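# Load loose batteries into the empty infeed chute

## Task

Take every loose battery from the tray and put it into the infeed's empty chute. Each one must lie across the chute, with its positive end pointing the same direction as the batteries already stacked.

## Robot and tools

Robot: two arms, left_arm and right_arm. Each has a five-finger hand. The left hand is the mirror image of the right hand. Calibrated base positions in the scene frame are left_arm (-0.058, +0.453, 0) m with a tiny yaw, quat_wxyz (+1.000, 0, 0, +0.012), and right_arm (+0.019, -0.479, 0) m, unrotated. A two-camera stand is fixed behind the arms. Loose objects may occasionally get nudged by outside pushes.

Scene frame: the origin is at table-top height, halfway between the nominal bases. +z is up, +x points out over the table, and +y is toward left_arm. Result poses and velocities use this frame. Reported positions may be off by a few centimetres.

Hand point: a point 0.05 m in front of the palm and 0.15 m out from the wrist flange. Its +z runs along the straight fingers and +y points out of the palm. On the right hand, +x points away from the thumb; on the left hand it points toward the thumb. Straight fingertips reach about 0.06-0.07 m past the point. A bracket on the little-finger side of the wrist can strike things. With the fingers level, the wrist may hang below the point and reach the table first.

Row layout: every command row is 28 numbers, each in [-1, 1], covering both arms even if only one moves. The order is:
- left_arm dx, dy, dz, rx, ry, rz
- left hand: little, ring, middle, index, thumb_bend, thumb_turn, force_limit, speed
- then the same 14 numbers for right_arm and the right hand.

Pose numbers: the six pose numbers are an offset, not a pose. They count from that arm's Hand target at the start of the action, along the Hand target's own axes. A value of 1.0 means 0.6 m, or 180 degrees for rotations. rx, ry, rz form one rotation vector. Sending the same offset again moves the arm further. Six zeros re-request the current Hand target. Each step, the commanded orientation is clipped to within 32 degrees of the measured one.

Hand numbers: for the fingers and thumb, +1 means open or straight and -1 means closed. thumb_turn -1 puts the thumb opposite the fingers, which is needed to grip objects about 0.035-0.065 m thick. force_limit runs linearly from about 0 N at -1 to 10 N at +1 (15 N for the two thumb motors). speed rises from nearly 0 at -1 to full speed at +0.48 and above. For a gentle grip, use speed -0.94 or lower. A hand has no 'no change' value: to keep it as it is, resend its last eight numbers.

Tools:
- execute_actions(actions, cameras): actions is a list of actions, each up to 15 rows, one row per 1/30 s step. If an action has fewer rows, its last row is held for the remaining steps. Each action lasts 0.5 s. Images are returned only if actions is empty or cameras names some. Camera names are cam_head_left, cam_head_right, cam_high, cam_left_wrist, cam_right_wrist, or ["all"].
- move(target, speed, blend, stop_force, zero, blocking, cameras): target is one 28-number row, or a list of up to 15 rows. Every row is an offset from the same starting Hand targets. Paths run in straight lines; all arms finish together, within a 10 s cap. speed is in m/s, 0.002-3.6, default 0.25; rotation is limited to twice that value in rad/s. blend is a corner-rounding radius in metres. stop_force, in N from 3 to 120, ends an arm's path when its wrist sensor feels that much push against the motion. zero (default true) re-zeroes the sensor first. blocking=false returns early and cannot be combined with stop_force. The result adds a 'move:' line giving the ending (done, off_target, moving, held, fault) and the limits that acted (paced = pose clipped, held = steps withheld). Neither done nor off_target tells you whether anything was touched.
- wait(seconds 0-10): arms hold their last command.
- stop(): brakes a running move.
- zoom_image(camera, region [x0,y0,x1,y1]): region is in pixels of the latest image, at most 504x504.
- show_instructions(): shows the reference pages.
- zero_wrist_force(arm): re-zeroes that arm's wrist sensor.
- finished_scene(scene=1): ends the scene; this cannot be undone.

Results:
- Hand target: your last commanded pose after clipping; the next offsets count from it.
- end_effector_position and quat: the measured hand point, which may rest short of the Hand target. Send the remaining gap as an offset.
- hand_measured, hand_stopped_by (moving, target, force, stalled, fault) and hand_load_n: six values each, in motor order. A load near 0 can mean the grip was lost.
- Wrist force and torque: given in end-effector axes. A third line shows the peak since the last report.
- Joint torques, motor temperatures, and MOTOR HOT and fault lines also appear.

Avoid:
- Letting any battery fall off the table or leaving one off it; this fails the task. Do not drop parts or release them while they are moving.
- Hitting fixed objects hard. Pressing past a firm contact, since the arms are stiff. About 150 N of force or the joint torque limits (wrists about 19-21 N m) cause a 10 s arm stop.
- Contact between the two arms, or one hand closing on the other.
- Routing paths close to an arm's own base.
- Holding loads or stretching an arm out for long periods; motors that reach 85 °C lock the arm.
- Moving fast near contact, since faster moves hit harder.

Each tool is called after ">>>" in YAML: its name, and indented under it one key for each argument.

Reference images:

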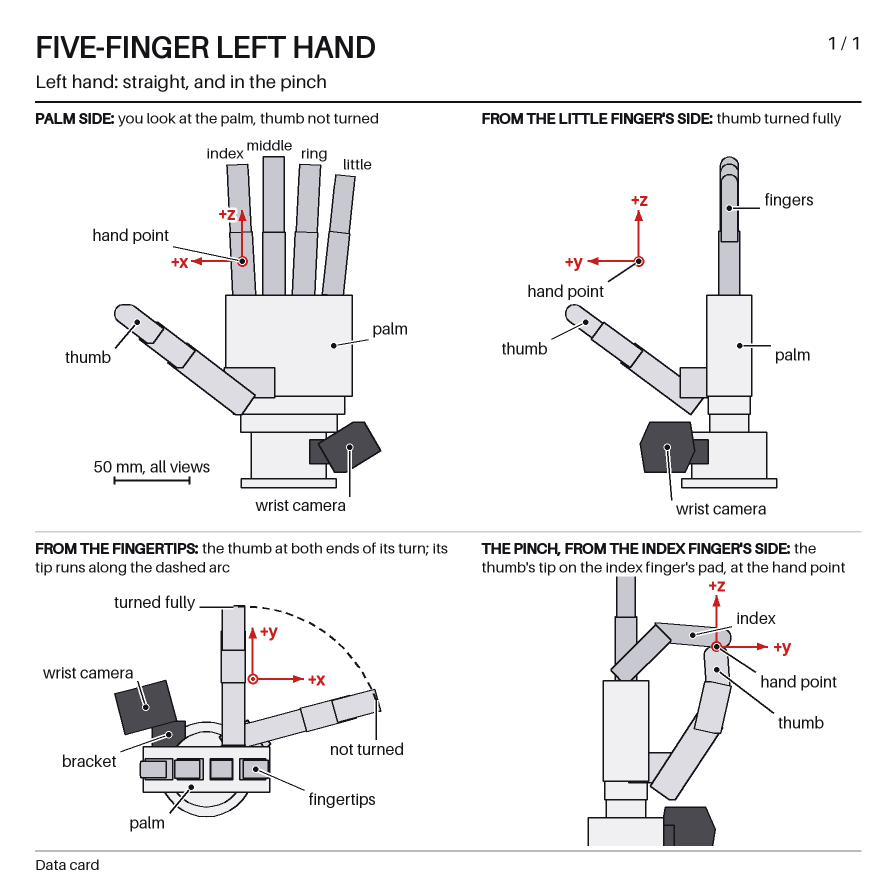

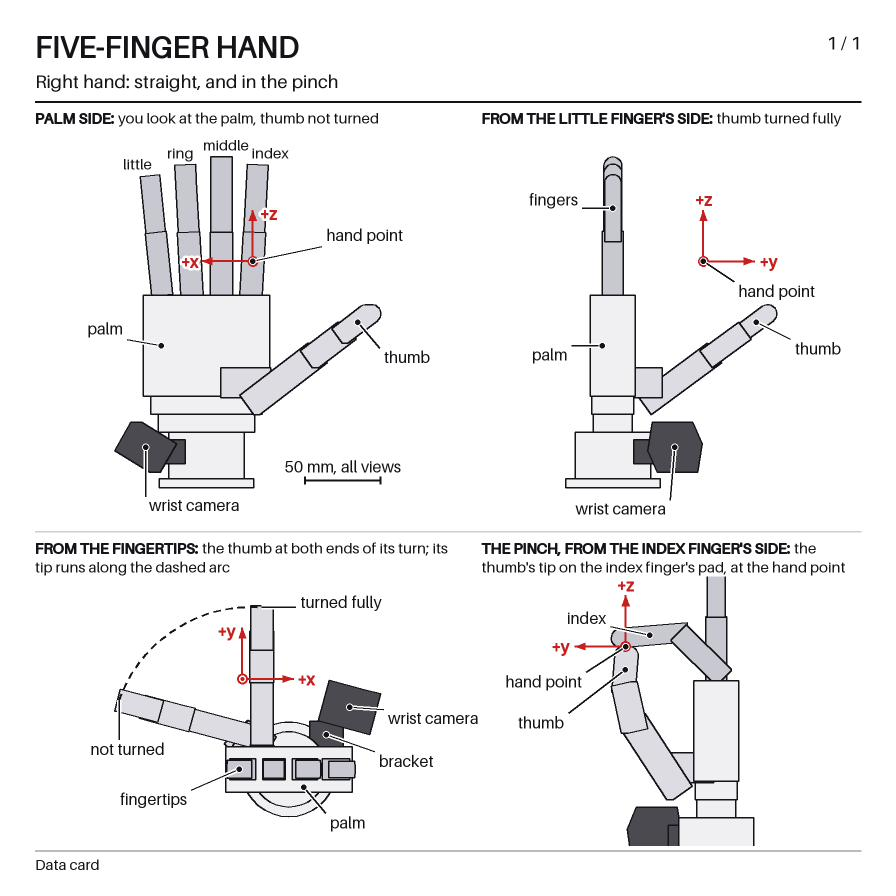

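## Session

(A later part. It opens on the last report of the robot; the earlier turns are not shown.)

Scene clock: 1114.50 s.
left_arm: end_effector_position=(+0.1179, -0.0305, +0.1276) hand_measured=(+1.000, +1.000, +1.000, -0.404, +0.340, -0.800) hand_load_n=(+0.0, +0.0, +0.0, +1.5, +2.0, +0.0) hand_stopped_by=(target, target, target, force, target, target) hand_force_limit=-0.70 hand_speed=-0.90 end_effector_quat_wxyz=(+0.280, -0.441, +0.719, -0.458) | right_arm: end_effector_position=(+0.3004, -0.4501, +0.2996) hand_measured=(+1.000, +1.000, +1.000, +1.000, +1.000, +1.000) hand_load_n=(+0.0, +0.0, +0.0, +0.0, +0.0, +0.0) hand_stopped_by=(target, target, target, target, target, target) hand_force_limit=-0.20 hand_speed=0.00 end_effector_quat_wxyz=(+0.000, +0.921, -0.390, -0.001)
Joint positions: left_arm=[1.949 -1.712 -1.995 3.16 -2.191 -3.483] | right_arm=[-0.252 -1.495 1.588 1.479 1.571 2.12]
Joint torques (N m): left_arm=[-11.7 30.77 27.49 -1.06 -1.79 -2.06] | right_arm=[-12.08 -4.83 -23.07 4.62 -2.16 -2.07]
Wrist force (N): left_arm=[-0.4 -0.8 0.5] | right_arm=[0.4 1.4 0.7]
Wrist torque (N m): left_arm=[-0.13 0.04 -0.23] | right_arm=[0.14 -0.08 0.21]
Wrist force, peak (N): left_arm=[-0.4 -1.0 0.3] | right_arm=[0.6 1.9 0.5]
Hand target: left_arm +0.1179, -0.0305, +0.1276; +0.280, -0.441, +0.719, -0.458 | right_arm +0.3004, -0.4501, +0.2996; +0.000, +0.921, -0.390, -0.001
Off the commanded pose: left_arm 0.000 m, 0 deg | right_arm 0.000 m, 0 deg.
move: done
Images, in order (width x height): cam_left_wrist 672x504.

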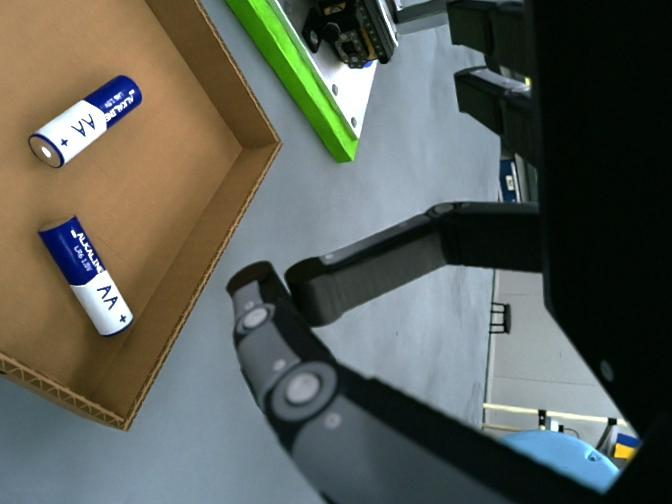

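>>> move:
  target: [0, 0, 0, 0, 0, 0, 1, 1, 1, 0.3, 0.2, -0.65, -0.3, 0, 0, 0, 0, 0, 0, 0, 1, 1, 1, 1, 1, 1, -0.2, 0]
  cameras: []

>>> move:
  target: [0, 0, 0, 0, 0, 0, 1, 1, 1, -0.08, 0.2, -0.65, -0.3, 0, 0, 0, 0, 0, 0, 0, 1, 1, 1, 1, 1, 1, -0.2, 0]
  cameras: ["cam_left_wrist"]

>>> zoom_image:
  camera: "cam_left_wrist"
  region: [220, 130, 420, 330]

Scene clock: 1129.63 s.
left_arm: end_effector_position=(+0.1179, -0.0305, +0.1276) hand_measured=(+1.000, +1.000, +1.000, +0.300, +0.200, -0.650) hand_load_n=(+0.0, +0.0, -0.5, +0.0, +0.0, +0.0) hand_stopped_by=(target, target, target, target, target, target) hand_force_limit=-0.30 hand_speed=0.00 end_effector_quat_wxyz=(+0.280, -0.441, +0.719, -0.458) | right_arm: end_effector_position=(+0.3004, -0.4501, +0.2996) hand_measured=(+1.000, +1.000, +1.000, +1.000, +1.000, +1.000) hand_load_n=(+0.0, +0.0, +0.0, +0.0, +0.0, +0.0) hand_stopped_by=(target, target, target, target, target, target) hand_force_limit=-0.20 hand_speed=0.00 end_effector_quat_wxyz=(+0.000, +0.921, -0.390, -0.001)
Joint positions: left_arm=[1.949 -1.712 -1.995 3.16 -2.191 -3.483] | right_arm=[-0.252 -1.495 1.588 1.479 1.571 2.12]
Joint torques (N m): left_arm=[-11.38 27.47 26.1 -0.71 -1.78 -2.28] | right_arm=[-11.38 -5.56 -23.41 4.65 -2.25 -2.04]
Wrist force (N): left_arm=[-0.2 -1.0 0.1] | right_arm=[0.6 1.2 0.5]
Wrist torque (N m): left_arm=[-0.14 0.00 -0.21] | right_arm=[0.12 -0.10 0.22]
Wrist force, peak (N): left_arm=[-0.1 -1.1 0.6] | right_arm=[0.9 1.6 0.6]
Hand target: left_arm +0.1179, -0.0305, +0.1276; +0.280, -0.441, +0.719, -0.458 | right_arm +0.3004, -0.4501, +0.2996; +0.000, +0.921, -0.390, -0.001
Off the commanded pose: left_arm 0.000 m, 0 deg | right_arm 0.000 m, 0 deg.
move: done
No camera images: "cameras" was empty.

Scene clock: 1130.13 s.
left_arm: end_effector_position=(+0.1179, -0.0305, +0.1276) hand_measured=(+1.000, +1.000, +1.000, -0.080, +0.200, -0.650) hand_load_n=(+0.0, +0.0, +0.0, +0.0, +0.0, +0.0) hand_stopped_by=(target, target, target, target, target, target) hand_force_limit=-0.30 hand_speed=0.00 end_effector_quat_wxyz=(+0.280, -0.441, +0.719, -0.458) | right_arm: end_effector_position=(+0.3004, -0.4501, +0.2996) hand_measured=(+1.000, +1.000, +1.000, +1.000, +1.000, +1.000) hand_load_n=(+0.0, +0.0, +0.0, +0.0, +0.0, +0.0) hand_stopped_by=(target, target, target, target, target, target) hand_force_limit=-0.20 hand_speed=0.00 end_effector_quat_wxyz=(+0.000, +0.921, -0.390, -0.001)
Joint positions: left_arm=[1.949 -1.712 -1.995 3.16 -2.191 -3.483] | right_arm=[-0.252 -1.495 1.588 1.479 1.571 2.12]
Joint torques (N m): left_arm=[-11.28 26.41 26.19 -0.62 -1.97 -2.04] | right_arm=[-11.42 -6.87 -22.85 4.56 -2.26 -2.12]
Wrist force (N): left_arm=[-0.4 -0.7 0.5] | right_arm=[0.7 1.3 0.5]
Wrist torque (N m): left_arm=[-0.12 0.03 -0.24] | right_arm=[0.14 -0.10 0.22]
Wrist force, peak (N): left_arm=[0.0 -1.0 0.4] | right_arm=[0.4 1.6 0.7]
Hand target: left_arm +0.1179, -0.0305, +0.1276; +0.280, -0.441, +0.719, -0.458 | right_arm +0.3004, -0.4501, +0.2996; +0.000, +0.921, -0.390, -0.001
Off the commanded pose: left_arm 0.000 m, 0 deg | right_arm 0.000 m, 0 deg.
move: done
Images, in order (width x height): cam_left_wrist 672x504.

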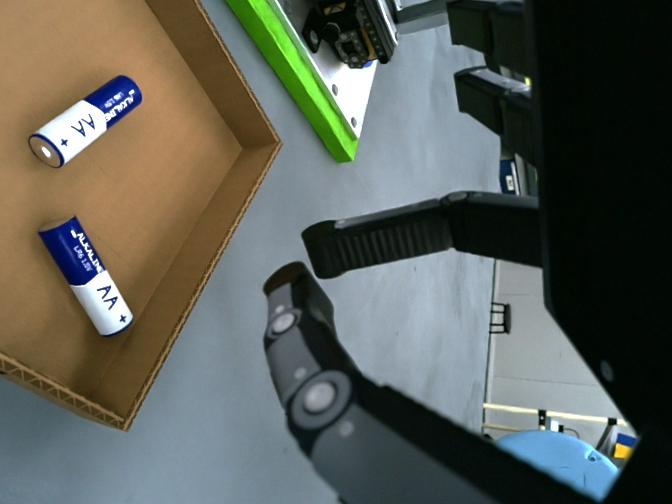

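Scaled by 2.520 from the camera's 672x504 image, which has a finer 960x720 frame.

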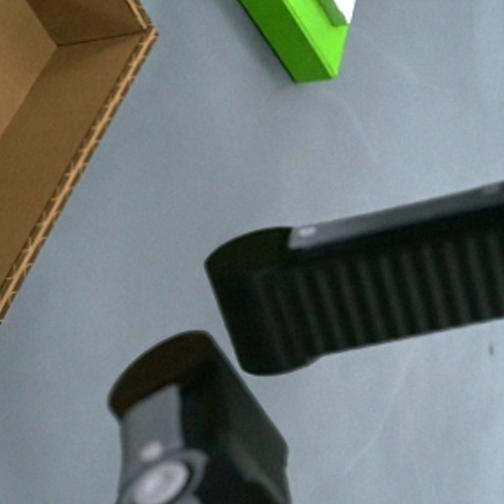

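>>> zoom_image:
  camera: "cam_left_wrist"
  region: [0, 190, 160, 350]

Scaled by 3.150 from the camera's 672x504 image, which has a finer 960x720 frame.

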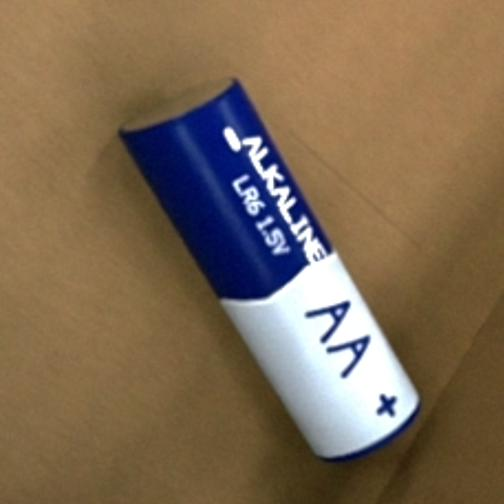

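>>> move:
  target: [-0.0027, 0.1187, 0.0318, 0, 0, 0, 1, 1, 1, 0.3, 0.2, -0.65, -0.3, 0, 0, 0, 0, 0, 0, 0, 1, 1, 1, 1, 1, 1, -0.2, 0]
  speed: 0.1
  cameras: ["cam_left_wrist"]

>>> zoom_image:
  camera: "cam_left_wrist"
  region: [120, 110, 420, 410]

Scene clock: 1162.63 s.
left_arm: end_effector_position=(+0.1072, -0.0232, +0.0550) hand_measured=(+1.000, +1.000, +1.000, +0.300, +0.200, -0.650) hand_load_n=(+0.0, +0.0, +0.0, +0.0, +0.0, +0.0) hand_stopped_by=(target, target, target, target, target, target) hand_force_limit=-0.30 hand_speed=0.00 end_effector_quat_wxyz=(+0.280, -0.441, +0.719, -0.458) | right_arm: end_effector_position=(+0.3004, -0.4501, +0.2996) hand_measured=(+1.000, +1.000, +1.000, +1.000, +1.000, +1.000) hand_load_n=(+0.0, +0.0, +0.0, +0.0, +0.0, +0.0) hand_stopped_by=(target, target, target, target, target, target) hand_force_limit=-0.20 hand_speed=0.00 end_effector_quat_wxyz=(+0.000, +0.921, -0.390, -0.001)
Joint positions: left_arm=[1.928 -1.817 -2.1 3.362 -2.209 -3.497] | right_arm=[-0.252 -1.495 1.588 1.479 1.571 2.12]
Joint torques (N m): left_arm=[-13.59 13.53 5.43 1.23 -2.44 -2.16] | right_arm=[-11.41 -5.03 -23.58 4.65 -2.38 -1.98]
Wrist force (N): left_arm=[-0.5 -0.7 0.4] | right_arm=[0.5 1.2 0.4]
Wrist torque (N m): left_arm=[-0.10 0.05 -0.04] | right_arm=[0.14 -0.08 0.21]
Wrist force, peak (N): left_arm=[-0.5 -1.4 0.3] | right_arm=[0.7 1.6 0.6]
Hand target: left_arm +0.1072, -0.0232, +0.0550; +0.280, -0.441, +0.719, -0.458 | right_arm +0.3004, -0.4501, +0.2996; +0.000, +0.921, -0.390, -0.001
Off the commanded pose: left_arm 0.000 m, 0 deg | right_arm 0.000 m, 0 deg.
move: done
Images, in order (width x height): cam_left_wrist 672x504.

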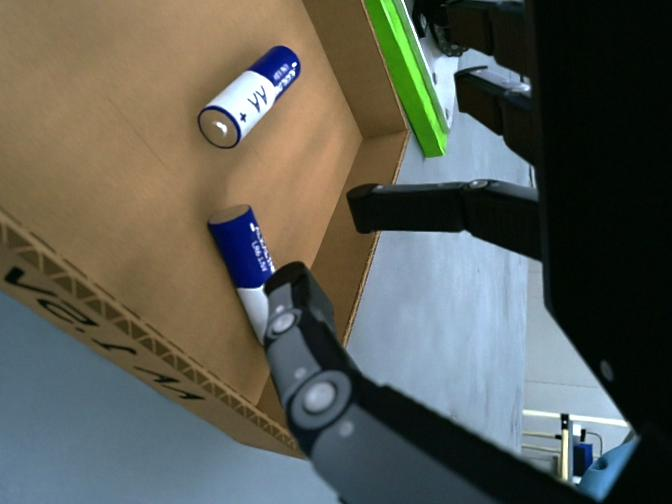

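Scaled by 1.680 from the camera's 672x504 image, which has a finer 960x720 frame.

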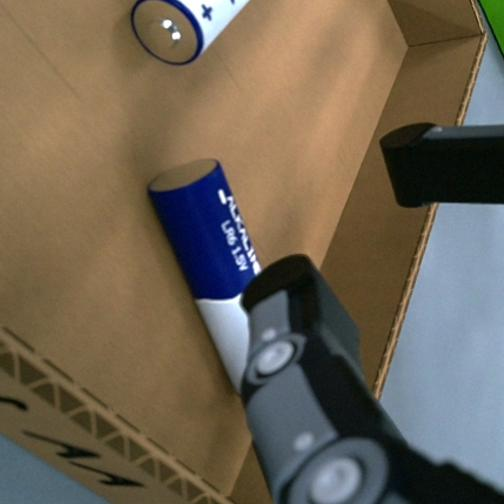

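>>> move:
  target: [0.0063, 0.021, 0.01, 0, 0, 0, 1, 1, 1, 0.3, 0.2, -0.65, -0.3, 0, 0, 0, 0, 0, 0, 0, 1, 1, 1, 1, 1, 1, -0.2, 0]
  speed: 0.05
  stop_force: 5
  cameras: ["cam_left_wrist"]

>>> zoom_image:
  camera: "cam_left_wrist"
  region: [120, 110, 420, 410]

Scene clock: 1172.47 s.
left_arm: end_effector_position=(+0.1056, -0.0266, +0.0410) hand_measured=(+1.000, +1.000, +1.000, +0.300, +0.200, -0.650) hand_load_n=(+0.0, +0.0, +0.0, +0.0, +0.0, +0.0) hand_stopped_by=(target, target, target, target, target, target) hand_force_limit=-0.30 hand_speed=0.00 end_effector_quat_wxyz=(+0.280, -0.441, +0.719, -0.458) | right_arm: end_effector_position=(+0.3004, -0.4501, +0.2996) hand_measured=(+1.000, +1.000, +1.000, +1.000, +1.000, +1.000) hand_load_n=(+0.0, +0.0, +0.0, +0.0, +0.0, +0.0) hand_stopped_by=(target, target, target, target, target, target) hand_force_limit=-0.20 hand_speed=0.00 end_effector_quat_wxyz=(+0.000, +0.921, -0.390, -0.001)
Joint positions: left_arm=[1.92 -1.852 -2.102 3.396 -2.217 -3.502] | right_arm=[-0.252 -1.495 1.588 1.479 1.571 2.12]
Joint torques (N m): left_arm=[-12.52 11.93 5.39 1.18 -2.13 -2.61] | right_arm=[-10.97 -5.75 -22.25 4.51 -2.31 -2.06]
Wrist force (N): left_arm=[-0.8 -0.8 0.5] | right_arm=[0.6 1.2 0.8]
Wrist torque (N m): left_arm=[-0.11 0.11 -0.05] | right_arm=[0.11 -0.10 0.22]
Wrist force, peak (N): left_arm=[-0.1 -1.0 0.8] | right_arm=[0.6 1.5 0.8]
Hand target: left_arm +0.1056, -0.0266, +0.0410; +0.280, -0.441, +0.719, -0.458 | right_arm +0.3004, -0.4501, +0.2996; +0.000, +0.921, -0.390, -0.001
Off the commanded pose: left_arm 0.000 m, 0 deg | right_arm 0.000 m, 0 deg.
move: done
Images, in order (width x height): cam_left_wrist 672x504.

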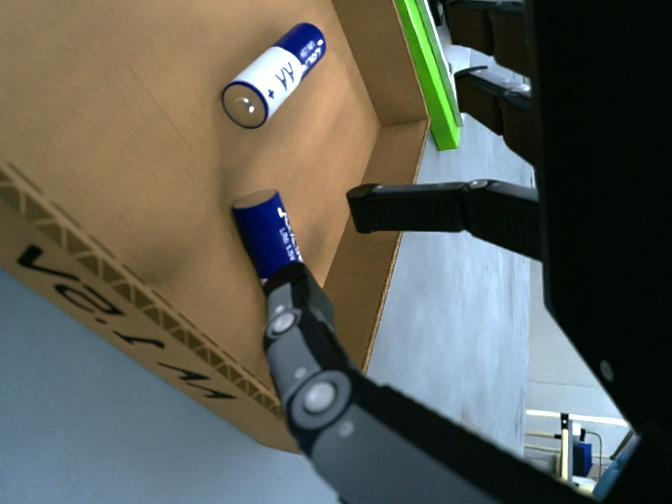

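Scaled by 1.680 from the camera's 672x504 image, which has a finer 960x720 frame.

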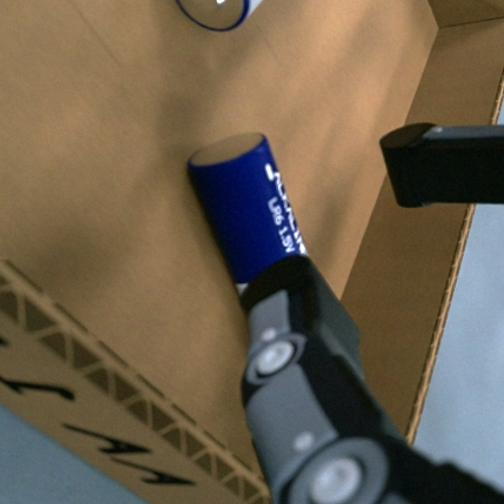

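>>> move:
  target: [0, 0.0091, 0.0042, 0, 0, 0, 1, 1, 1, 0.3, 0.2, -0.65, -0.3, 0, 0, 0, 0, 0, 0, 0, 1, 1, 1, 1, 1, 1, -0.2, 0]
  speed: 0.02
  stop_force: 4
  cameras: ["cam_left_wrist"]

>>> zoom_image:
  camera: "cam_left_wrist"
  region: [120, 110, 420, 410]

Scene clock: 1179.37 s.
left_arm: end_effector_position=(+0.1055, -0.0266, +0.0350) hand_measured=(+1.000, +1.000, +1.000, +0.300, +0.200, -0.650) hand_load_n=(+0.0, +0.0, +0.0, +0.0, +0.0, +0.0) hand_stopped_by=(target, target, target, target, target, target) hand_force_limit=-0.30 hand_speed=0.00 end_effector_quat_wxyz=(+0.280, -0.441, +0.719, -0.458) | right_arm: end_effector_position=(+0.3004, -0.4501, +0.2996) hand_measured=(+1.000, +1.000, +1.000, +1.000, +1.000, +1.000) hand_load_n=(+0.0, +0.0, +0.0, +0.0, +0.0, +0.0) hand_stopped_by=(target, target, target, target, target, target) hand_force_limit=-0.20 hand_speed=0.00 end_effector_quat_wxyz=(+0.000, +0.921, -0.390, -0.001)
Joint positions: left_arm=[1.92 -1.864 -2.107 3.413 -2.217 -3.502] | right_arm=[-0.252 -1.495 1.588 1.479 1.571 2.12]
Joint torques (N m): left_arm=[-14.84 13.11 4.64 1.2 -2.22 -1.47] | right_arm=[-11.83 -6.42 -23.24 4.42 -2.2 -2.01]
Wrist force (N): left_arm=[-0.4 -0.6 0.6] | right_arm=[0.4 1.2 0.9]
Wrist torque (N m): left_arm=[-0.09 0.06 -0.03] | right_arm=[0.11 -0.08 0.20]
Wrist force, peak (N): left_arm=[-0.7 -0.9 0.9] | right_arm=[0.4 1.8 0.5]
Hand target: left_arm +0.1055, -0.0266, +0.0350; +0.280, -0.441, +0.719, -0.458 | right_arm +0.3004, -0.4501, +0.2996; +0.000, +0.921, -0.390, -0.001
Off the commanded pose: left_arm 0.000 m, 0 deg | right_arm 0.000 m, 0 deg.
move: done
Images, in order (width x height): cam_left_wrist 672x504.

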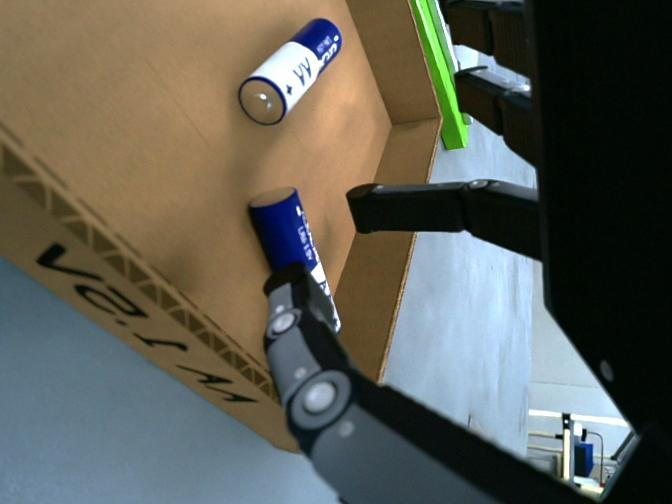

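Scaled by 1.680 from the camera's 672x504 image, which has a finer 960x720 frame.

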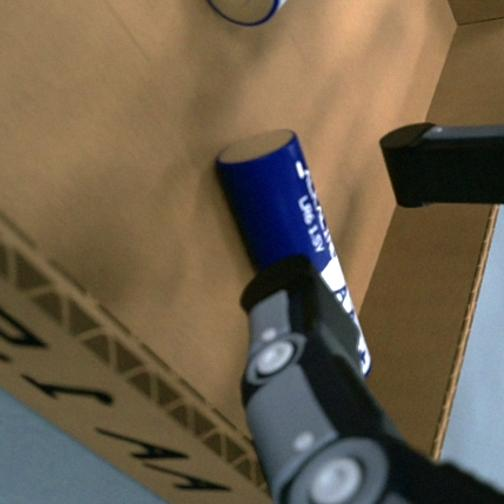

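>>> move:
  target: [0, 0.0045, 0.0021, 0, 0, 0, 1, 1, 1, 0.3, 0.2, -0.65, -0.3, 0, 0, 0, 0, 0, 0, 0, 1, 1, 1, 1, 1, 1, -0.2, 0]
  speed: 0.01
  stop_force: 4
  cameras: []

>>> move:
  target: [0, 0, 0, 0, 0, 0, 1, 1, 1, -0.3, 0.2, -0.65, -0.3, -0.94, 0, 0, 0, 0, 0, 0, 1, 1, 1, 1, 1, 1, -0.2, 0]
  cameras: ["cam_left_wrist"]

>>> zoom_image:
  camera: "cam_left_wrist"
  region: [170, 130, 420, 380]

Scene clock: 1193.93 s.
left_arm: end_effector_position=(+0.1055, -0.0266, +0.0320) hand_measured=(+1.000, +1.000, +1.000, +0.300, +0.200, -0.650) hand_load_n=(+0.0, +0.0, +0.0, +0.0, -0.5, +0.0) hand_stopped_by=(target, target, target, target, target, target) hand_force_limit=-0.30 hand_speed=0.00 end_effector_quat_wxyz=(+0.280, -0.441, +0.719, -0.458) | right_arm: end_effector_position=(+0.3004, -0.4501, +0.2996) hand_measured=(+1.000, +1.000, +1.000, +1.000, +1.000, +1.000) hand_load_n=(+0.0, +0.0, +0.0, +0.0, +0.0, +0.0) hand_stopped_by=(target, target, target, target, target, target) hand_force_limit=-0.20 hand_speed=0.00 end_effector_quat_wxyz=(+0.000, +0.921, -0.390, -0.001)
Joint positions: left_arm=[1.92 -1.87 -2.109 3.421 -2.217 -3.502] | right_arm=[-0.252 -1.495 1.588 1.479 1.571 2.12]
Joint torques (N m): left_arm=[-13.55 12.54 6.07 0.92 -1.7 1.38] | right_arm=[-12.36 -5.24 -22.58 4.55 -2.28 -2]
Wrist force (N): left_arm=[-0.6 -1.3 0.6] | right_arm=[0.6 1.2 0.5]
Wrist torque (N m): left_arm=[-0.12 0.07 -0.04] | right_arm=[0.12 -0.10 0.22]
Wrist force, peak (N): left_arm=[-1.1 -1.6 0.9] | right_arm=[0.7 1.6 0.9]
Hand target: left_arm +0.1055, -0.0266, +0.0320; +0.280, -0.441, +0.719, -0.458 | right_arm +0.3004, -0.4501, +0.2996; +0.000, +0.921, -0.390, -0.001
Off the commanded pose: left_arm 0.000 m, 0 deg | right_arm 0.000 m, 0 deg.
move: done
No camera images: "cameras" was empty.

Scene clock: 1197.30 s.
left_arm: end_effector_position=(+0.1055, -0.0266, +0.0320) hand_measured=(+1.000, +1.000, +1.000, -0.224, +0.200, -0.650) hand_load_n=(+0.0, +0.0, +0.0, +4.0, +1.0, -0.5) hand_stopped_by=(target, target, target, force, target, target) hand_force_limit=-0.30 hand_speed=-0.94 end_effector_quat_wxyz=(+0.280, -0.441, +0.719, -0.458) | right_arm: end_effector_position=(+0.3004, -0.4501, +0.2996) hand_measured=(+1.000, +1.000, +1.000, +1.000, +1.000, +1.000) hand_load_n=(+0.0, +0.0, +0.0, +0.0, +0.0, +0.0) hand_stopped_by=(target, target, target, target, target, target) hand_force_limit=-0.20 hand_speed=0.00 end_effector_quat_wxyz=(+0.000, +0.921, -0.390, -0.001)
Joint positions: left_arm=[1.92 -1.87 -2.109 3.421 -2.217 -3.502] | right_arm=[-0.252 -1.495 1.588 1.479 1.571 2.12]
Joint torques (N m): left_arm=[-13.35 12.78 4.48 0.32 0.5 0] | right_arm=[-11.95 -5.78 -22.12 4.67 -2.12 -2.09]
Wrist force (N): left_arm=[-0.7 -6.2 -1.5] | right_arm=[0.4 1.4 0.3]
Wrist torque (N m): left_arm=[-0.19 0.04 0.00] | right_arm=[0.17 -0.05 0.21]
Wrist force, peak (N): left_arm=[-1.2 -7.0 -1.6] | right_arm=[0.6 1.8 0.3]
Hand target: left_arm +0.1055, -0.0266, +0.0320; +0.280, -0.441, +0.719, -0.458 | right_arm +0.3004, -0.4501, +0.2996; +0.000, +0.921, -0.390, -0.001
Off the commanded pose: left_arm 0.000 m, 0 deg | right_arm 0.000 m, 0 deg.
move: done
Images, in order (width x height): cam_left_wrist 672x504.

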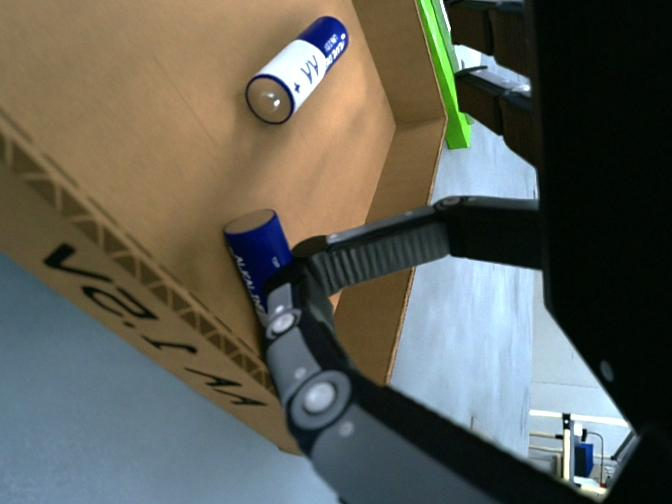

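Scaled by 2.016 from the camera's 672x504 image, which has a finer 960x720 frame.

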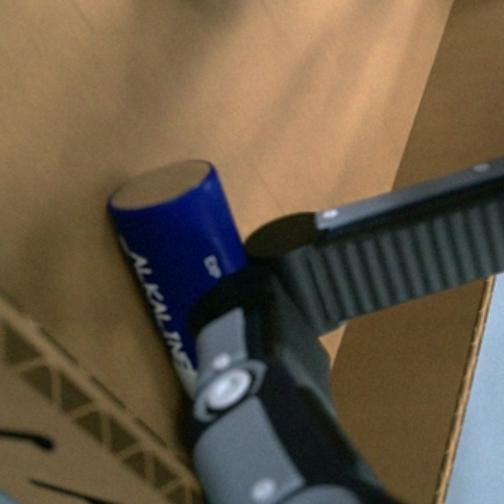

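>>> move:
  target: [0, 0, 0, 0, 0, 0, 1, 1, 1, 0.3, 0.2, -0.65, -0.3, 0, 0, 0, 0, 0, 0, 0, 1, 1, 1, 1, 1, 1, -0.2, 0]
  cameras: ["cam_left_wrist"]

>>> zoom_image:
  camera: "cam_left_wrist"
  region: [170, 130, 420, 380]

Scene clock: 1203.80 s.
left_arm: end_effector_position=(+0.1055, -0.0266, +0.0320) hand_measured=(+1.000, +1.000, +1.000, +0.300, +0.200, -0.650) hand_load_n=(+0.0, +0.0, +0.0, +0.0, -0.5, +0.0) hand_stopped_by=(target, target, target, target, target, target) hand_force_limit=-0.30 hand_speed=0.00 end_effector_quat_wxyz=(+0.280, -0.441, +0.719, -0.458) | right_arm: end_effector_position=(+0.3004, -0.4501, +0.2996) hand_measured=(+1.000, +1.000, +1.000, +1.000, +1.000, +1.000) hand_load_n=(+0.0, +0.0, +0.5, +0.0, +0.0, +0.0) hand_stopped_by=(target, target, target, target, target, target) hand_force_limit=-0.20 hand_speed=0.00 end_effector_quat_wxyz=(+0.000, +0.921, -0.390, -0.001)
Joint positions: left_arm=[1.92 -1.87 -2.109 3.421 -2.217 -3.502] | right_arm=[-0.252 -1.495 1.588 1.479 1.571 2.12]
Joint torques (N m): left_arm=[-12.95 12.79 6.97 -0.31 0.21 -1.28] | right_arm=[-11.49 -5.79 -22.17 4.43 -2.26 -1.91]
Wrist force (N): left_arm=[-0.9 -1.4 0.3] | right_arm=[0.7 1.2 0.5]
Wrist torque (N m): left_arm=[-0.13 0.13 -0.06] | right_arm=[0.13 -0.12 0.24]
Wrist force, peak (N): left_arm=[-0.9 -7.2 -2.0] | right_arm=[0.7 1.8 0.5]
Hand target: left_arm +0.1055, -0.0266, +0.0320; +0.280, -0.441, +0.719, -0.458 | right_arm +0.3004, -0.4501, +0.2996; +0.000, +0.921, -0.390, -0.001
Off the commanded pose: left_arm 0.000 m, 0 deg | right_arm 0.000 m, 0 deg.
move: done
Images, in order (width x height): cam_left_wrist 672x504.

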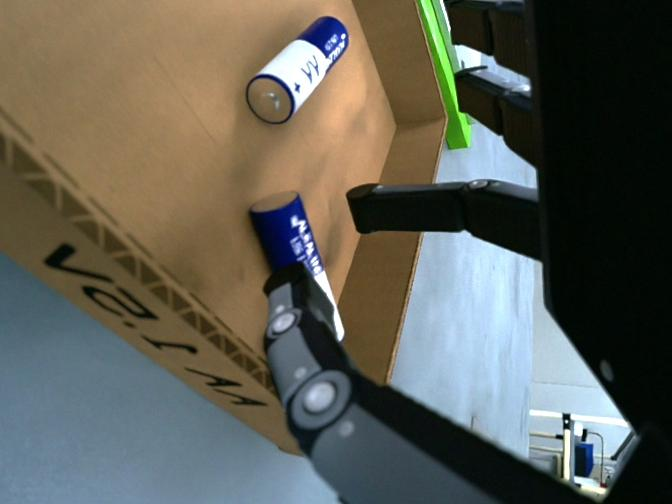

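Scaled by 2.016 from the camera's 672x504 image, which has a finer 960x720 frame.

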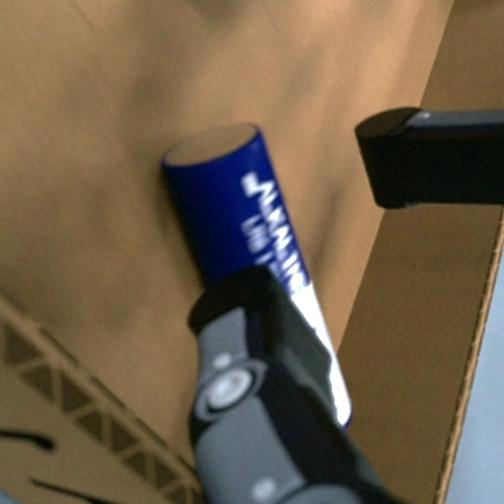

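>>> move:
  target: [0.005, 0.0121, 0.0056, 0, 0, 0, 1, 1, 1, 0.3, 0.2, -0.65, -0.3, 0, 0, 0, 0, 0, 0, 0, 1, 1, 1, 1, 1, 1, -0.2, 0]
  speed: 0.01
  stop_force: 5
  cameras: ["cam_left_wrist"]

>>> zoom_image:
  camera: "cam_left_wrist"
  region: [170, 130, 420, 380]

Scene clock: 1247.17 s.
left_arm: end_effector_position=(+0.1042, -0.0293, +0.0240) hand_measured=(+1.000, +1.000, +1.000, +0.300, +0.200, -0.650) hand_load_n=(+0.0, +0.0, +0.0, +0.0, +0.0, +0.0) hand_stopped_by=(target, target, target, target, target, target) hand_force_limit=-0.30 hand_speed=0.00 end_effector_quat_wxyz=(+0.280, -0.441, +0.719, -0.458) | right_arm: end_effector_position=(+0.3004, -0.4501, +0.2996) hand_measured=(+1.000, +1.000, +1.000, +1.000, +1.000, +1.000) hand_load_n=(+0.0, +0.0, -0.5, +0.0, +0.0, +0.0) hand_stopped_by=(target, target, target, target, target, target) hand_force_limit=-0.20 hand_speed=0.00 end_effector_quat_wxyz=(+0.000, +0.921, -0.390, -0.001)
Joint positions: left_arm=[1.913 -1.893 -2.107 3.439 -2.222 -3.507] | right_arm=[-0.252 -1.495 1.588 1.479 1.571 2.12]
Joint torques (N m): left_arm=[-12.9 13.47 24.16 1.16 -2.05 -2.67] | right_arm=[-10.62 -5.5 -22.09 4.51 -2.37 -2.13]
Wrist force (N): left_arm=[-0.9 -1.8 0.4] | right_arm=[0.4 1.5 0.2]
Wrist torque (N m): left_arm=[-0.17 0.12 -0.02] | right_arm=[0.18 -0.06 0.22]
Wrist force, peak (N): left_arm=[-0.5 -2.6 0.4] | right_arm=[0.7 1.6 0.9]
Hand target: left_arm +0.1042, -0.0293, +0.0240; +0.280, -0.441, +0.719, -0.458 | right_arm +0.3004, -0.4501, +0.2996; +0.000, +0.921, -0.390, -0.001
Off the commanded pose: left_arm 0.000 m, 0 deg | right_arm 0.000 m, 0 deg.
move: done
Images, in order (width x height): cam_left_wrist 672x504.

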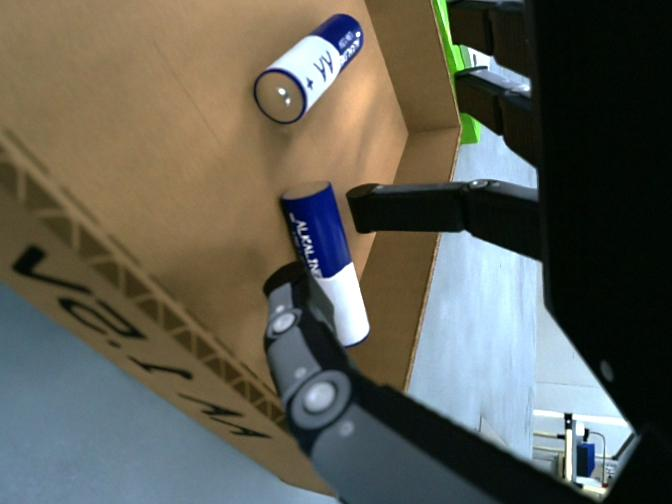

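Scaled by 2.016 from the camera's 672x504 image, which has a finer 960x720 frame.

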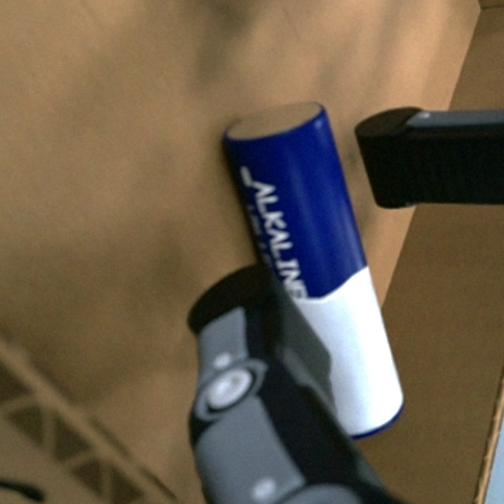

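>>> move:
  target: [0, 0, 0, 0, 0, 0, 1, 1, 1, -0.3, 0.2, -0.65, -0.4, -0.94, 0, 0, 0, 0, 0, 0, 1, 1, 1, 1, 1, 1, -0.2, 0]
  cameras: ["cam_left_wrist"]

>>> zoom_image:
  camera: "cam_left_wrist"
  region: [170, 130, 420, 380]

Scene clock: 1262.97 s.
left_arm: end_effector_position=(+0.1042, -0.0293, +0.0240) hand_measured=(+1.000, +1.000, +1.000, -0.066, +0.200, -0.650) hand_load_n=(+0.0, +0.0, +0.0, +3.0, +2.5, +0.0) hand_stopped_by=(target, target, target, force, target, target) hand_force_limit=-0.40 hand_speed=-0.94 end_effector_quat_wxyz=(+0.280, -0.441, +0.719, -0.458) | right_arm: end_effector_position=(+0.3004, -0.4501, +0.2996) hand_measured=(+1.000, +1.000, +1.000, +1.000, +1.000, +1.000) hand_load_n=(+0.0, +0.0, +0.0, +0.0, -0.5, +0.0) hand_stopped_by=(target, target, target, target, target, target) hand_force_limit=-0.20 hand_speed=0.00 end_effector_quat_wxyz=(+0.000, +0.921, -0.390, -0.001)
Joint positions: left_arm=[1.913 -1.893 -2.107 3.439 -2.222 -3.507] | right_arm=[-0.252 -1.495 1.588 1.479 1.571 2.12]
Joint torques (N m): left_arm=[-12.54 14.17 23.08 0.74 -1.82 -2.56] | right_arm=[-11.97 -5.72 -21.11 4.63 -2.31 -2]
Wrist force (N): left_arm=[-0.6 -1.8 -0.1] | right_arm=[0.6 1.7 0.5]
Wrist torque (N m): left_arm=[-0.10 0.08 -0.03] | right_arm=[0.20 -0.09 0.23]
Wrist force, peak (N): left_arm=[-0.9 -1.9 0.4] | right_arm=[0.7 1.9 0.2]
Hand target: left_arm +0.1042, -0.0293, +0.0240; +0.280, -0.441, +0.719, -0.458 | right_arm +0.3004, -0.4501, +0.2996; +0.000, +0.921, -0.390, -0.001
Off the commanded pose: left_arm 0.000 m, 0 deg | right_arm 0.000 m, 0 deg.
move: done
Images, in order (width x height): cam_left_wrist 672x504.

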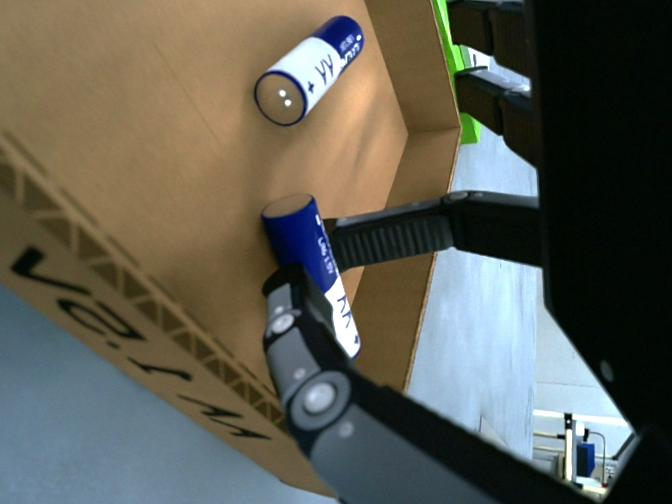

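Scaled by 2.016 from the camera's 672x504 image, which has a finer 960x720 frame.

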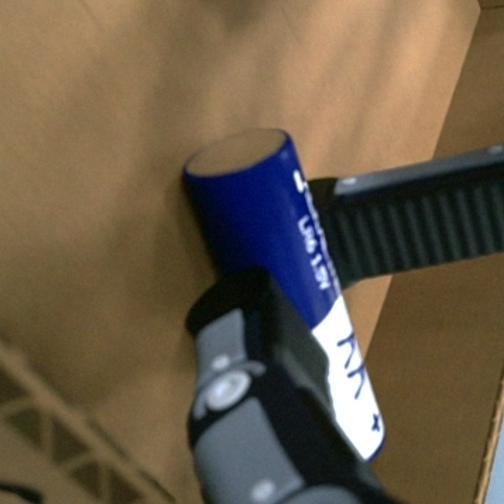

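>>> move:
  target: [0, -0.0755, -0.0352, 0, 0, 0, 1, 1, 1, -0.3, 0.2, -0.65, -0.4, -0.94, 0, 0, 0, 0, 0, 0, 1, 1, 1, 1, 1, 1, -0.2, 0]
  speed: 0.05
  cameras: ["cam_left_wrist"]

>>> zoom_image:
  camera: "cam_left_wrist"
  region: [170, 130, 420, 380]

Scene clock: 1272.20 s.
left_arm: end_effector_position=(+0.1042, -0.0293, +0.0740) hand_measured=(+1.000, +1.000, +1.000, -0.066, +0.200, -0.650) hand_load_n=(+0.0, -0.5, +0.0, +3.5, +2.5, +0.0) hand_stopped_by=(target, target, target, force, target, target) hand_force_limit=-0.40 hand_speed=-0.94 end_effector_quat_wxyz=(+0.280, -0.441, +0.719, -0.458) | right_arm: end_effector_position=(+0.3004, -0.4501, +0.2996) hand_measured=(+1.000, +1.000, +1.000, +1.000, +1.000, +1.000) hand_load_n=(+0.0, +0.0, +0.0, +0.0, +0.0, +0.0) hand_stopped_by=(target, target, target, target, target, target) hand_force_limit=-0.20 hand_speed=0.00 end_effector_quat_wxyz=(+0.000, +0.921, -0.390, -0.001)
Joint positions: left_arm=[1.913 -1.797 -2.062 3.298 -2.222 -3.506] | right_arm=[-0.252 -1.495 1.588 1.479 1.571 2.12]
Joint torques (N m): left_arm=[9.16 36.76 28.75 -1.66 0.35 -2.07] | right_arm=[-11.31 -5.43 -21.26 4.58 -2.3 -2.07]
Wrist force (N): left_arm=[-0.4 -1.1 0.0] | right_arm=[0.4 1.4 0.7]
Wrist torque (N m): left_arm=[-0.17 0.04 0.01] | right_arm=[0.15 -0.08 0.21]
Wrist force, peak (N): left_arm=[-0.8 -2.4 -0.1] | right_arm=[0.5 1.8 0.5]
Hand target: left_arm +0.1042, -0.0293, +0.0740; +0.280, -0.441, +0.719, -0.458 | right_arm +0.3004, -0.4501, +0.2996; +0.000, +0.921, -0.390, -0.001
Off the commanded pose: left_arm 0.000 m, 0 deg | right_arm 0.000 m, 0 deg.
move: done
Images, in order (width x height): cam_left_wrist 672x504.

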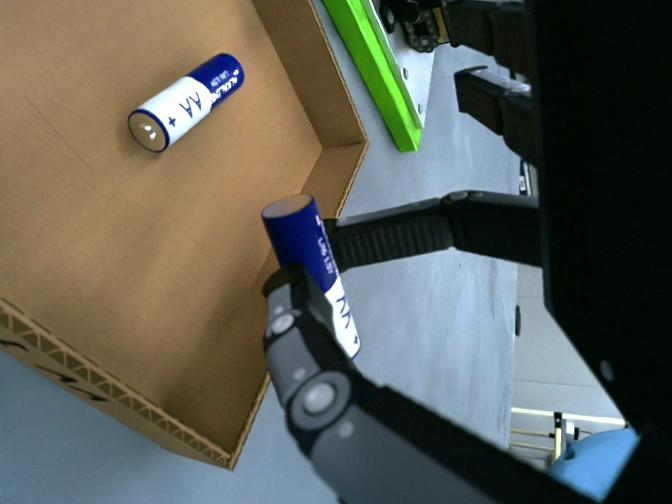

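Scaled by 2.016 from the camera's 672x504 image, which has a finer 960x720 frame.

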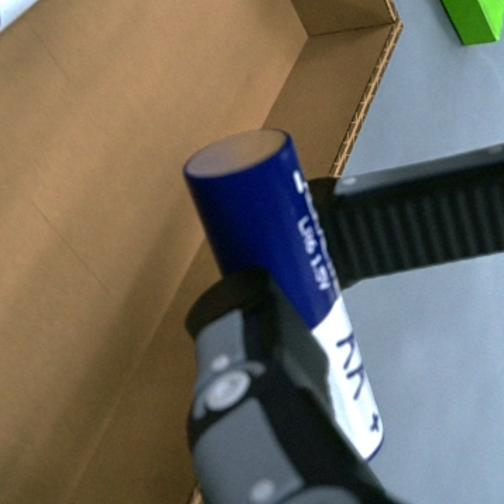

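>>> move:
  target: [0, 0.0755, 0.0352, 0, 0, 0, 1, 1, 1, -0.3, 0.2, -0.65, -0.4, -0.94, 0, 0, 0, 0, 0, 0, 1, 1, 1, 1, 1, 1, -0.2, 0]
  speed: 0.04
  stop_force: 4
  cameras: []

>>> move:
  target: [0, 0, 0, 0, 0, 0, 1, 1, 1, 0.3, 0.2, -0.65, -0.4, -0.8, 0, 0, 0, 0, 0, 0, 1, 1, 1, 1, 1, 1, -0.2, 0]
  cameras: ["cam_left_wrist"]

Scene clock: 1333.33 s.
left_arm: end_effector_position=(+0.1042, -0.0293, +0.0240) hand_measured=(+1.000, +1.000, +1.000, -0.066, +0.200, -0.650) hand_load_n=(+0.0, +0.0, +0.0, +3.5, +2.5, +0.5) hand_stopped_by=(target, target, target, force, target, target) hand_force_limit=-0.40 hand_speed=-0.94 end_effector_quat_wxyz=(+0.280, -0.441, +0.719, -0.458) | right_arm: end_effector_position=(+0.3004, -0.4501, +0.2996) hand_measured=(+1.000, +1.000, +1.000, +1.000, +1.000, +1.000) hand_load_n=(+0.0, +0.0, +0.5, +0.0, +0.0, +0.0) hand_stopped_by=(target, target, target, target, target, target) hand_force_limit=-0.20 hand_speed=0.00 end_effector_quat_wxyz=(+0.000, +0.921, -0.390, -0.001)
Joint positions: left_arm=[1.913 -1.893 -2.107 3.439 -2.222 -3.507] | right_arm=[-0.252 -1.495 1.588 1.479 1.571 2.12]
Joint torques (N m): left_arm=[-13.4 14.31 4.59 0.86 -2.28 2.18] | right_arm=[-11.94 -6.25 -20.42 4.49 -2.33 -1.91]
Wrist force (N): left_arm=[-0.5 -0.9 0.6] | right_arm=[0.6 1.6 0.3]
Wrist torque (N m): left_arm=[-0.11 0.07 -0.03] | right_arm=[0.20 -0.10 0.24]
Wrist force, peak (N): left_arm=[-0.5 -1.2 0.3] | right_arm=[0.6 1.6 1.0]
Hand target: left_arm +0.1042, -0.0293, +0.0240; +0.280, -0.441, +0.719, -0.458 | right_arm +0.3004, -0.4501, +0.2996; +0.000, +0.921, -0.390, -0.001
Off the commanded pose: left_arm 0.000 m, 0 deg | right_arm 0.000 m, 0 deg.
move: done
No camera images: "cameras" was empty.

Scene clock: 1334.27 s.
left_arm: end_effector_position=(+0.1042, -0.0293, +0.0240) hand_measured=(+1.000, +1.000, +1.000, +0.300, +0.200, -0.650) hand_load_n=(+0.0, +0.0, +0.0, +0.5, +0.0, +0.0) hand_stopped_by=(target, target, target, target, target, target) hand_force_limit=-0.40 hand_speed=-0.80 end_effector_quat_wxyz=(+0.280, -0.441, +0.719, -0.458) | right_arm: end_effector_position=(+0.3004, -0.4501, +0.2996) hand_measured=(+1.000, +1.000, +1.000, +1.000, +1.000, +1.000) hand_load_n=(+0.0, +0.0, +0.0, +0.0, -0.5, +0.0) hand_stopped_by=(target, target, target, target, target, target) hand_force_limit=-0.20 hand_speed=0.00 end_effector_quat_wxyz=(+0.000, +0.921, -0.390, -0.001)
Joint positions: left_arm=[1.913 -1.893 -2.107 3.439 -2.222 -3.507] | right_arm=[-0.252 -1.495 1.588 1.479 1.571 2.12]
Joint torques (N m): left_arm=[-14.14 14.07 4.84 0.68 -1.94 2.18] | right_arm=[-11.85 -5.93 -20.4 4.5 -2.21 -1.98]
Wrist force (N): left_arm=[-0.5 -0.7 0.3] | right_arm=[0.7 1.5 0.5]
Wrist torque (N m): left_arm=[-0.08 0.07 -0.03] | right_arm=[0.17 -0.11 0.23]
Wrist force, peak (N): left_arm=[-0.6 -1.1 0.4] | right_arm=[0.8 1.7 0.9]
Hand target: left_arm +0.1042, -0.0293, +0.0240; +0.280, -0.441, +0.719, -0.458 | right_arm +0.3004, -0.4501, +0.2996; +0.000, +0.921, -0.390, -0.001
Off the commanded pose: left_arm 0.000 m, 0 deg | right_arm 0.000 m, 0 deg.
move: done
Images, in order (width x height): cam_left_wrist 672x504.

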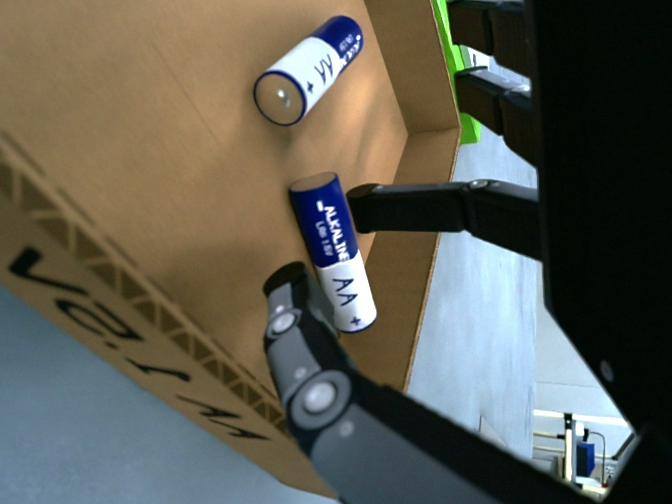

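>>> move:
  target: [0, -0.0604, -0.0282, 0, 0, 0, 1, 1, 1, 0.3, 0.2, -0.65, -0.4, -0.8, 0, 0, 0, 0, 0, 0, 1, 1, 1, 1, 1, 1, -0.2, 0]
  speed: 0.08
  cameras: []

>>> move:
  target: [0, 0, 0, 0, 0, 0, -1, -1, -1, 0.3, 0.2, -0.65, -0.7, -0.5, 0, 0, 0, 0, 0, 0, 1, 1, 1, 1, 1, 1, -0.2, 0]
  cameras: ["cam_left_wrist"]

>>> zoom_image:
  camera: "cam_left_wrist"
  region: [170, 130, 520, 480]

Scene clock: 1340.00 s.
left_arm: end_effector_position=(+0.1041, -0.0293, +0.0640) hand_measured=(+1.000, +1.000, +1.000, +0.300, +0.200, -0.650) hand_load_n=(+0.0, +0.0, +0.0, +0.0, +0.0, +0.0) hand_stopped_by=(target, target, target, target, target, target) hand_force_limit=-0.40 hand_speed=-0.80 end_effector_quat_wxyz=(+0.280, -0.441, +0.719, -0.458) | right_arm: end_effector_position=(+0.3004, -0.4501, +0.2996) hand_measured=(+1.000, +1.000, +1.000, +1.000, +1.000, +1.000) hand_load_n=(+0.0, +0.0, +0.0, +0.0, -0.5, +0.0) hand_stopped_by=(target, target, target, target, target, target) hand_force_limit=-0.20 hand_speed=0.00 end_effector_quat_wxyz=(+0.000, +0.921, -0.390, -0.001)
Joint positions: left_arm=[1.913 -1.815 -2.072 3.326 -2.222 -3.506] | right_arm=[-0.252 -1.495 1.588 1.479 1.571 2.12]
Joint torques (N m): left_arm=[8.33 35.93 27.67 -1.77 0.33 -2.01] | right_arm=[-12.34 -5.45 -20.9 4.54 -2.27 -1.62]
Wrist force (N): left_arm=[-0.5 -0.8 -0.1] | right_arm=[0.9 1.5 0.6]
Wrist torque (N m): left_arm=[-0.10 0.05 -0.01] | right_arm=[0.16 -0.14 0.24]
Wrist force, peak (N): left_arm=[-0.4 -1.7 0.0] | right_arm=[0.5 1.7 0.8]
Hand target: left_arm +0.1042, -0.0293, +0.0640; +0.280, -0.441, +0.719, -0.458 | right_arm +0.3004, -0.4501, +0.2996; +0.000, +0.921, -0.390, -0.001
Off the commanded pose: left_arm 0.000 m, 0 deg | right_arm 0.000 m, 0 deg.
move: done
No camera images: "cameras" was empty.

Scene clock: 1341.73 s.
left_arm: end_effector_position=(+0.1042, -0.0293, +0.0640) hand_measured=(-1.000, -1.000, -1.000, +0.300, +0.200, -0.650) hand_load_n=(+0.0, +0.0, +0.0, +0.0, +0.0, +0.0) hand_stopped_by=(target, target, target, target, target, target) hand_force_limit=-0.70 hand_speed=-0.50 end_effector_quat_wxyz=(+0.280, -0.441, +0.719, -0.458) | right_arm: end_effector_position=(+0.3004, -0.4501, +0.2996) hand_measured=(+1.000, +1.000, +1.000, +1.000, +1.000, +1.000) hand_load_n=(+0.0, +0.0, +0.0, +0.0, +0.0, +0.0) hand_stopped_by=(target, target, target, target, target, target) hand_force_limit=-0.20 hand_speed=0.00 end_effector_quat_wxyz=(+0.000, +0.921, -0.390, -0.001)
Joint positions: left_arm=[1.913 -1.815 -2.072 3.326 -2.222 -3.506] | right_arm=[-0.252 -1.495 1.588 1.479 1.571 2.12]
Joint torques (N m): left_arm=[7.62 35.05 22.49 -1.59 -0.53 -2] | right_arm=[-11.35 -5.67 -20.86 4.53 -2.35 -1.86]
Wrist force (N): left_arm=[-0.5 -1.0 -0.3] | right_arm=[0.7 1.4 0.7]
Wrist torque (N m): left_arm=[-0.09 0.05 -0.01] | right_arm=[0.14 -0.11 0.23]
Wrist force, peak (N): left_arm=[-0.5 -1.2 -0.1] | right_arm=[0.7 1.6 0.5]
Hand target: left_arm +0.1042, -0.0293, +0.0640; +0.280, -0.441, +0.719, -0.458 | right_arm +0.3004, -0.4501, +0.2996; +0.000, +0.921, -0.390, -0.001
Off the commanded pose: left_arm 0.000 m, 0 deg | right_arm 0.000 m, 0 deg.
move: done
Images, in order (width x height): cam_left_wrist 672x504.

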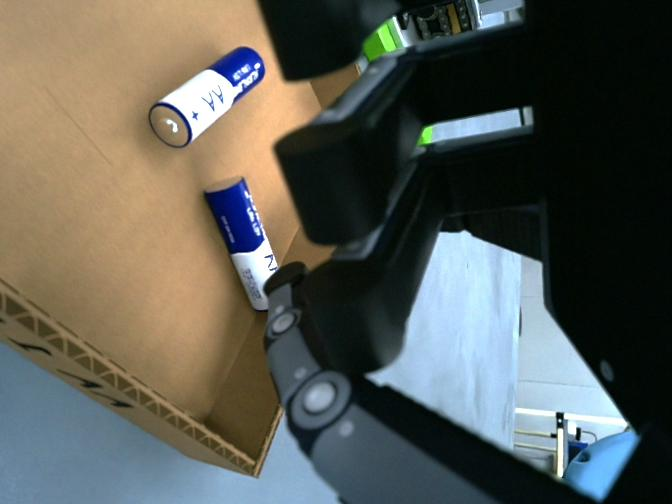

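Scaled by 1.440 from the camera's 672x504 image, which has a finer 960x720 frame.

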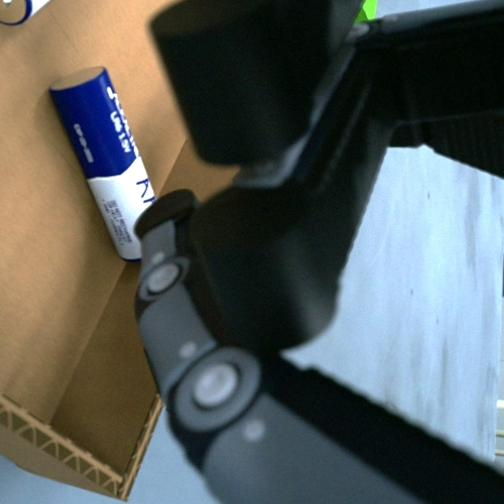

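>>> move:
  target: [0, 0, 0, 0, 0, 0, 1, 1, -1, 0.3, 0.2, -0.65, -0.7, 0, 0, 0, 0, 0, 0, 0, 1, 1, 1, 1, 1, 1, -0.2, 0]
  cameras: ["cam_left_wrist"]

>>> zoom_image:
  camera: "cam_left_wrist"
  region: [170, 130, 420, 380]

Scene clock: 1347.30 s.
left_arm: end_effector_position=(+0.1042, -0.0293, +0.0640) hand_measured=(+1.000, +1.000, -1.000, +0.300, +0.200, -0.650) hand_load_n=(+0.0, +0.0, +0.0, +0.0, +0.0, +0.0) hand_stopped_by=(target, target, target, target, target, target) hand_force_limit=-0.70 hand_speed=0.00 end_effector_quat_wxyz=(+0.280, -0.441, +0.719, -0.458) | right_arm: end_effector_position=(+0.3004, -0.4501, +0.2996) hand_measured=(+1.000, +1.000, +1.000, +1.000, +1.000, +1.000) hand_load_n=(+0.0, +0.0, +0.0, +0.0, +0.0, +0.0) hand_stopped_by=(target, target, target, target, target, target) hand_force_limit=-0.20 hand_speed=0.00 end_effector_quat_wxyz=(+0.000, +0.921, -0.390, -0.001)
Joint positions: left_arm=[1.913 -1.815 -2.072 3.326 -2.222 -3.506] | right_arm=[-0.252 -1.495 1.588 1.479 1.571 2.12]
Joint torques (N m): left_arm=[9.11 34.11 13.39 -1.08 -1.75 -2.27] | right_arm=[-11.86 -6.47 -20.46 4.56 -2.44 -1.79]
Wrist force (N): left_arm=[-0.6 -0.8 -0.2] | right_arm=[0.5 1.6 0.4]
Wrist torque (N m): left_arm=[-0.08 0.07 -0.01] | right_arm=[0.20 -0.07 0.22]
Wrist force, peak (N): left_arm=[-0.6 -1.2 0.0] | right_arm=[0.5 1.7 0.6]
Hand target: left_arm +0.1042, -0.0293, +0.0640; +0.280, -0.441, +0.719, -0.458 | right_arm +0.3004, -0.4501, +0.2996; +0.000, +0.921, -0.390, -0.001
Off the commanded pose: left_arm 0.000 m, 0 deg | right_arm 0.000 m, 0 deg.
move: done
Images, in order (width x height): cam_left_wrist 672x504.

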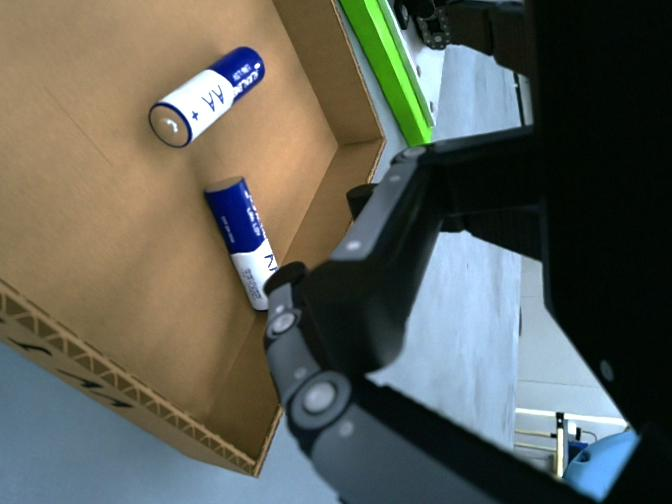

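Scaled by 2.016 from the camera's 672x504 image, which has a finer 960x720 frame.

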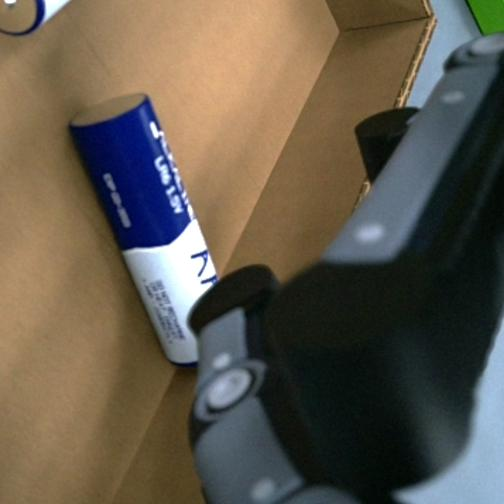

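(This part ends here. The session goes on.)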